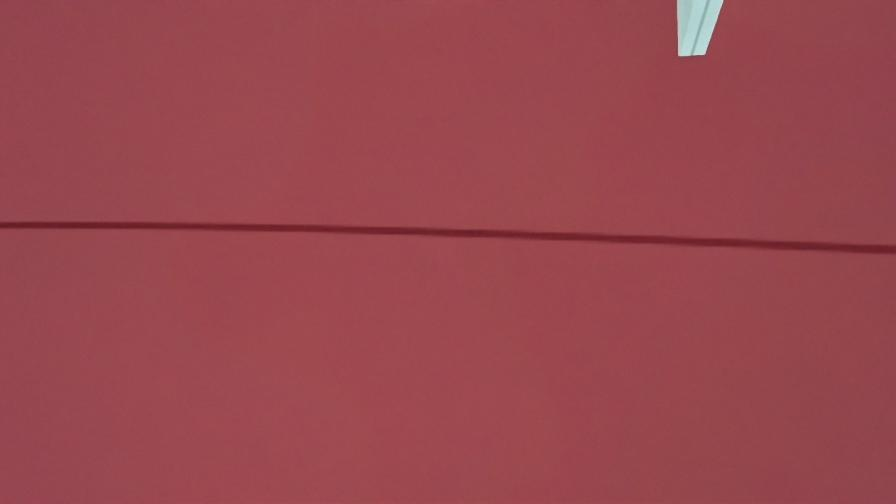

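Request:
move --target '{"side": "right", "x": 0.33, "y": -0.19, "z": 0.25, "quat_wxyz": [0.5, 0.5, 0.5, -0.5]}' --cameras '[]'

Request:
move --target '{"side": "right", "x": 0.33, "y": -0.19, "z": 0.25, "quat_wxyz": [0.5, 0.5, -0.5, 0.5]}' --cameras '[]'

Scene clock: 115.50 s.
Joint torques (N m): left_arm=[18.12 12.95 1.93 7.8 -0.06 1 -0.02] | right_arm=[2.57 -8.65 -0.32 1.67 -0.42 1.8 -0.19]
External joint torques (N m): left_arm=[-2.37 -2.29 0.68 0.26 -0.13 -0.2 -0.06] | right_arm=[0.16 0.71 0.66 1.03 -0.06 -0.05 -0.14]
Motor temperatures (°C): left_arm=[31 28 32 36 35 33 38] | right_arm=[34 30 32 30 36 36 34]
Wrist force (N): left_arm=[4.8 -2.5 -4.5] | right_arm=[5.2 0.3 0.6]
Wrist torque (N m): left_arm=[-0.03 0.44 0.07] | right_arm=[-0.09 0.34 -0.06]
Wrist force, peak (N): left_arm=[5.6 -2.7 -5.3] | right_arm=[5.9 0.1 0.9]
move: short
base_odometry: x=-0.012 y=+1.440 heading=-0.002
lidar_m: 0.82 1.42 1.87 4.19 1.70 1.20 1.12 1.17 1.53 3.62 1.49 1.52
base_status: not commanded
joint_positions: torso_squat_rad=+1.100 torso_shift_rad=+0.420 torso_pitch_rad=+0.890 torso_yaw_rad=+0.400 left_shoulder_pitch_rad=+0.049 left_shoulder_roll_rad=+0.400 left_shoulder_yaw_rad=+0.041 left_elbow_rad=-0.149 left_forearm_roll_rad=+0.010 left_wrist_pitch_rad=-0.019 left_hand_roll_rad=+0.045 left_gripper_m=+0.099 right_shoulder_pitch_rad=-0.556 right_shoulder_roll_rad=-0.880 right_shoulder_yaw_rad=+0.217 right_elbow_rad=-0.267 right_forearm_roll_rad=-2.466 right_wrist_pitch_rad=+1.820 right_hand_roll_rad=-0.235 right_gripper_m=+0.099 head_pan_rad=-0.200 head_tilt_rad=+0.500
joint_status: all done
wheel_motors_off: 0
motor_effort: left_wheel=-5(6) right_wheel=+4(7)
chest: x=+0.1419 y=+0.0000 z=+0.7652 quat_wxyz=(+0.885, +0.085, +0.422, +0.179) (m; base frame)
left_hand: x=-0.4462 y=+0.4949 z=+0.5024 quat_wxyz=(+0.870, +0.286, +0.385, +0.115) (m; base frame)
right_hand: x=+0.3300 y=-0.1897 z=+0.2507 quat_wxyz=(+0.513, +0.487, +0.482, -0.517) (m; base frame)
right_hand_status: short (checked arc, as near as the solve gets, planned for 2.1 s): 1 mm and 3.5 deg off. The place is met; only the turn is off.
pictures: none
No camera images: "cameras" was empty.

Scene clock: 118.13 s.
Joint torques (N m): left_arm=[18.15 13.22 2.15 7.85 -0.04 1.06 -0.04] | right_arm=[4.25 -7.12 -2.79 -2.3 -0.92 1.98 -0.29]
External joint torques (N m): left_arm=[-2.34 -2.02 0.9 0.31 -0.11 -0.14 -0.08] | right_arm=[1.09 0.92 -1.31 -0.42 -0.25 0.25 -0.34]
Motor temperatures (°C): left_arm=[31 28 32 36 35 33 38] | right_arm=[34 31 32 30 36 36 34]
Wrist force (N): left_arm=[5.0 -2.4 -5.1] | right_arm=[-7.1 0.1 0.8]
Wrist torque (N m): left_arm=[-0.03 0.44 -0.01] | right_arm=[-0.14 -0.37 -0.08]
Wrist force, peak (N): left_arm=[5.5 -2.7 -5.5] | right_arm=[-7.4 0.2 1.4]
move: short
base_odometry: x=-0.012 y=+1.440 heading=-0.002
lidar_m: 0.81 1.42 1.88 4.19 1.72 1.18 1.13 1.17 1.54 3.63 1.50 1.51
base_status: not commanded
joint_positions: torso_squat_rad=+1.100 torso_shift_rad=+0.420 torso_pitch_rad=+0.890 torso_yaw_rad=+0.400 left_shoulder_pitch_rad=+0.049 left_shoulder_roll_rad=+0.400 left_shoulder_yaw_rad=+0.041 left_elbow_rad=-0.149 left_forearm_roll_rad=+0.010 left_wrist_pitch_rad=-0.019 left_hand_roll_rad=+0.045 left_gripper_m=+0.099 right_shoulder_pitch_rad=-0.501 right_shoulder_roll_rad=-0.698 right_shoulder_yaw_rad=-0.741 right_elbow_rad=-0.489 right_forearm_roll_rad=-1.581 right_wrist_pitch_rad=+1.919 right_hand_roll_rad=+2.705 right_gripper_m=+0.099 head_pan_rad=-0.200 head_tilt_rad=+0.500
joint_status: all done
wheel_motors_off: 0
motor_effort: left_wheel=-5(6) right_wheel=+5(10)
chest: x=+0.1419 y=+0.0000 z=+0.7652 quat_wxyz=(+0.885, +0.085, +0.422, +0.179) (m; base frame)
left_hand: x=-0.4461 y=+0.4948 z=+0.5024 quat_wxyz=(+0.870, +0.286, +0.385, +0.115) (m; base frame)
right_hand: x=+0.3300 y=-0.1897 z=+0.2506 quat_wxyz=(+0.528, +0.483, -0.476, +0.511) (m; base frame)
right_hand_status: short (checked arc, as near as the solve gets, planned for 2.3 s): 1 mm and 4.9 deg off. The place is met; only the turn is off.
pictures: none
No camera images: "cameras" was empty.


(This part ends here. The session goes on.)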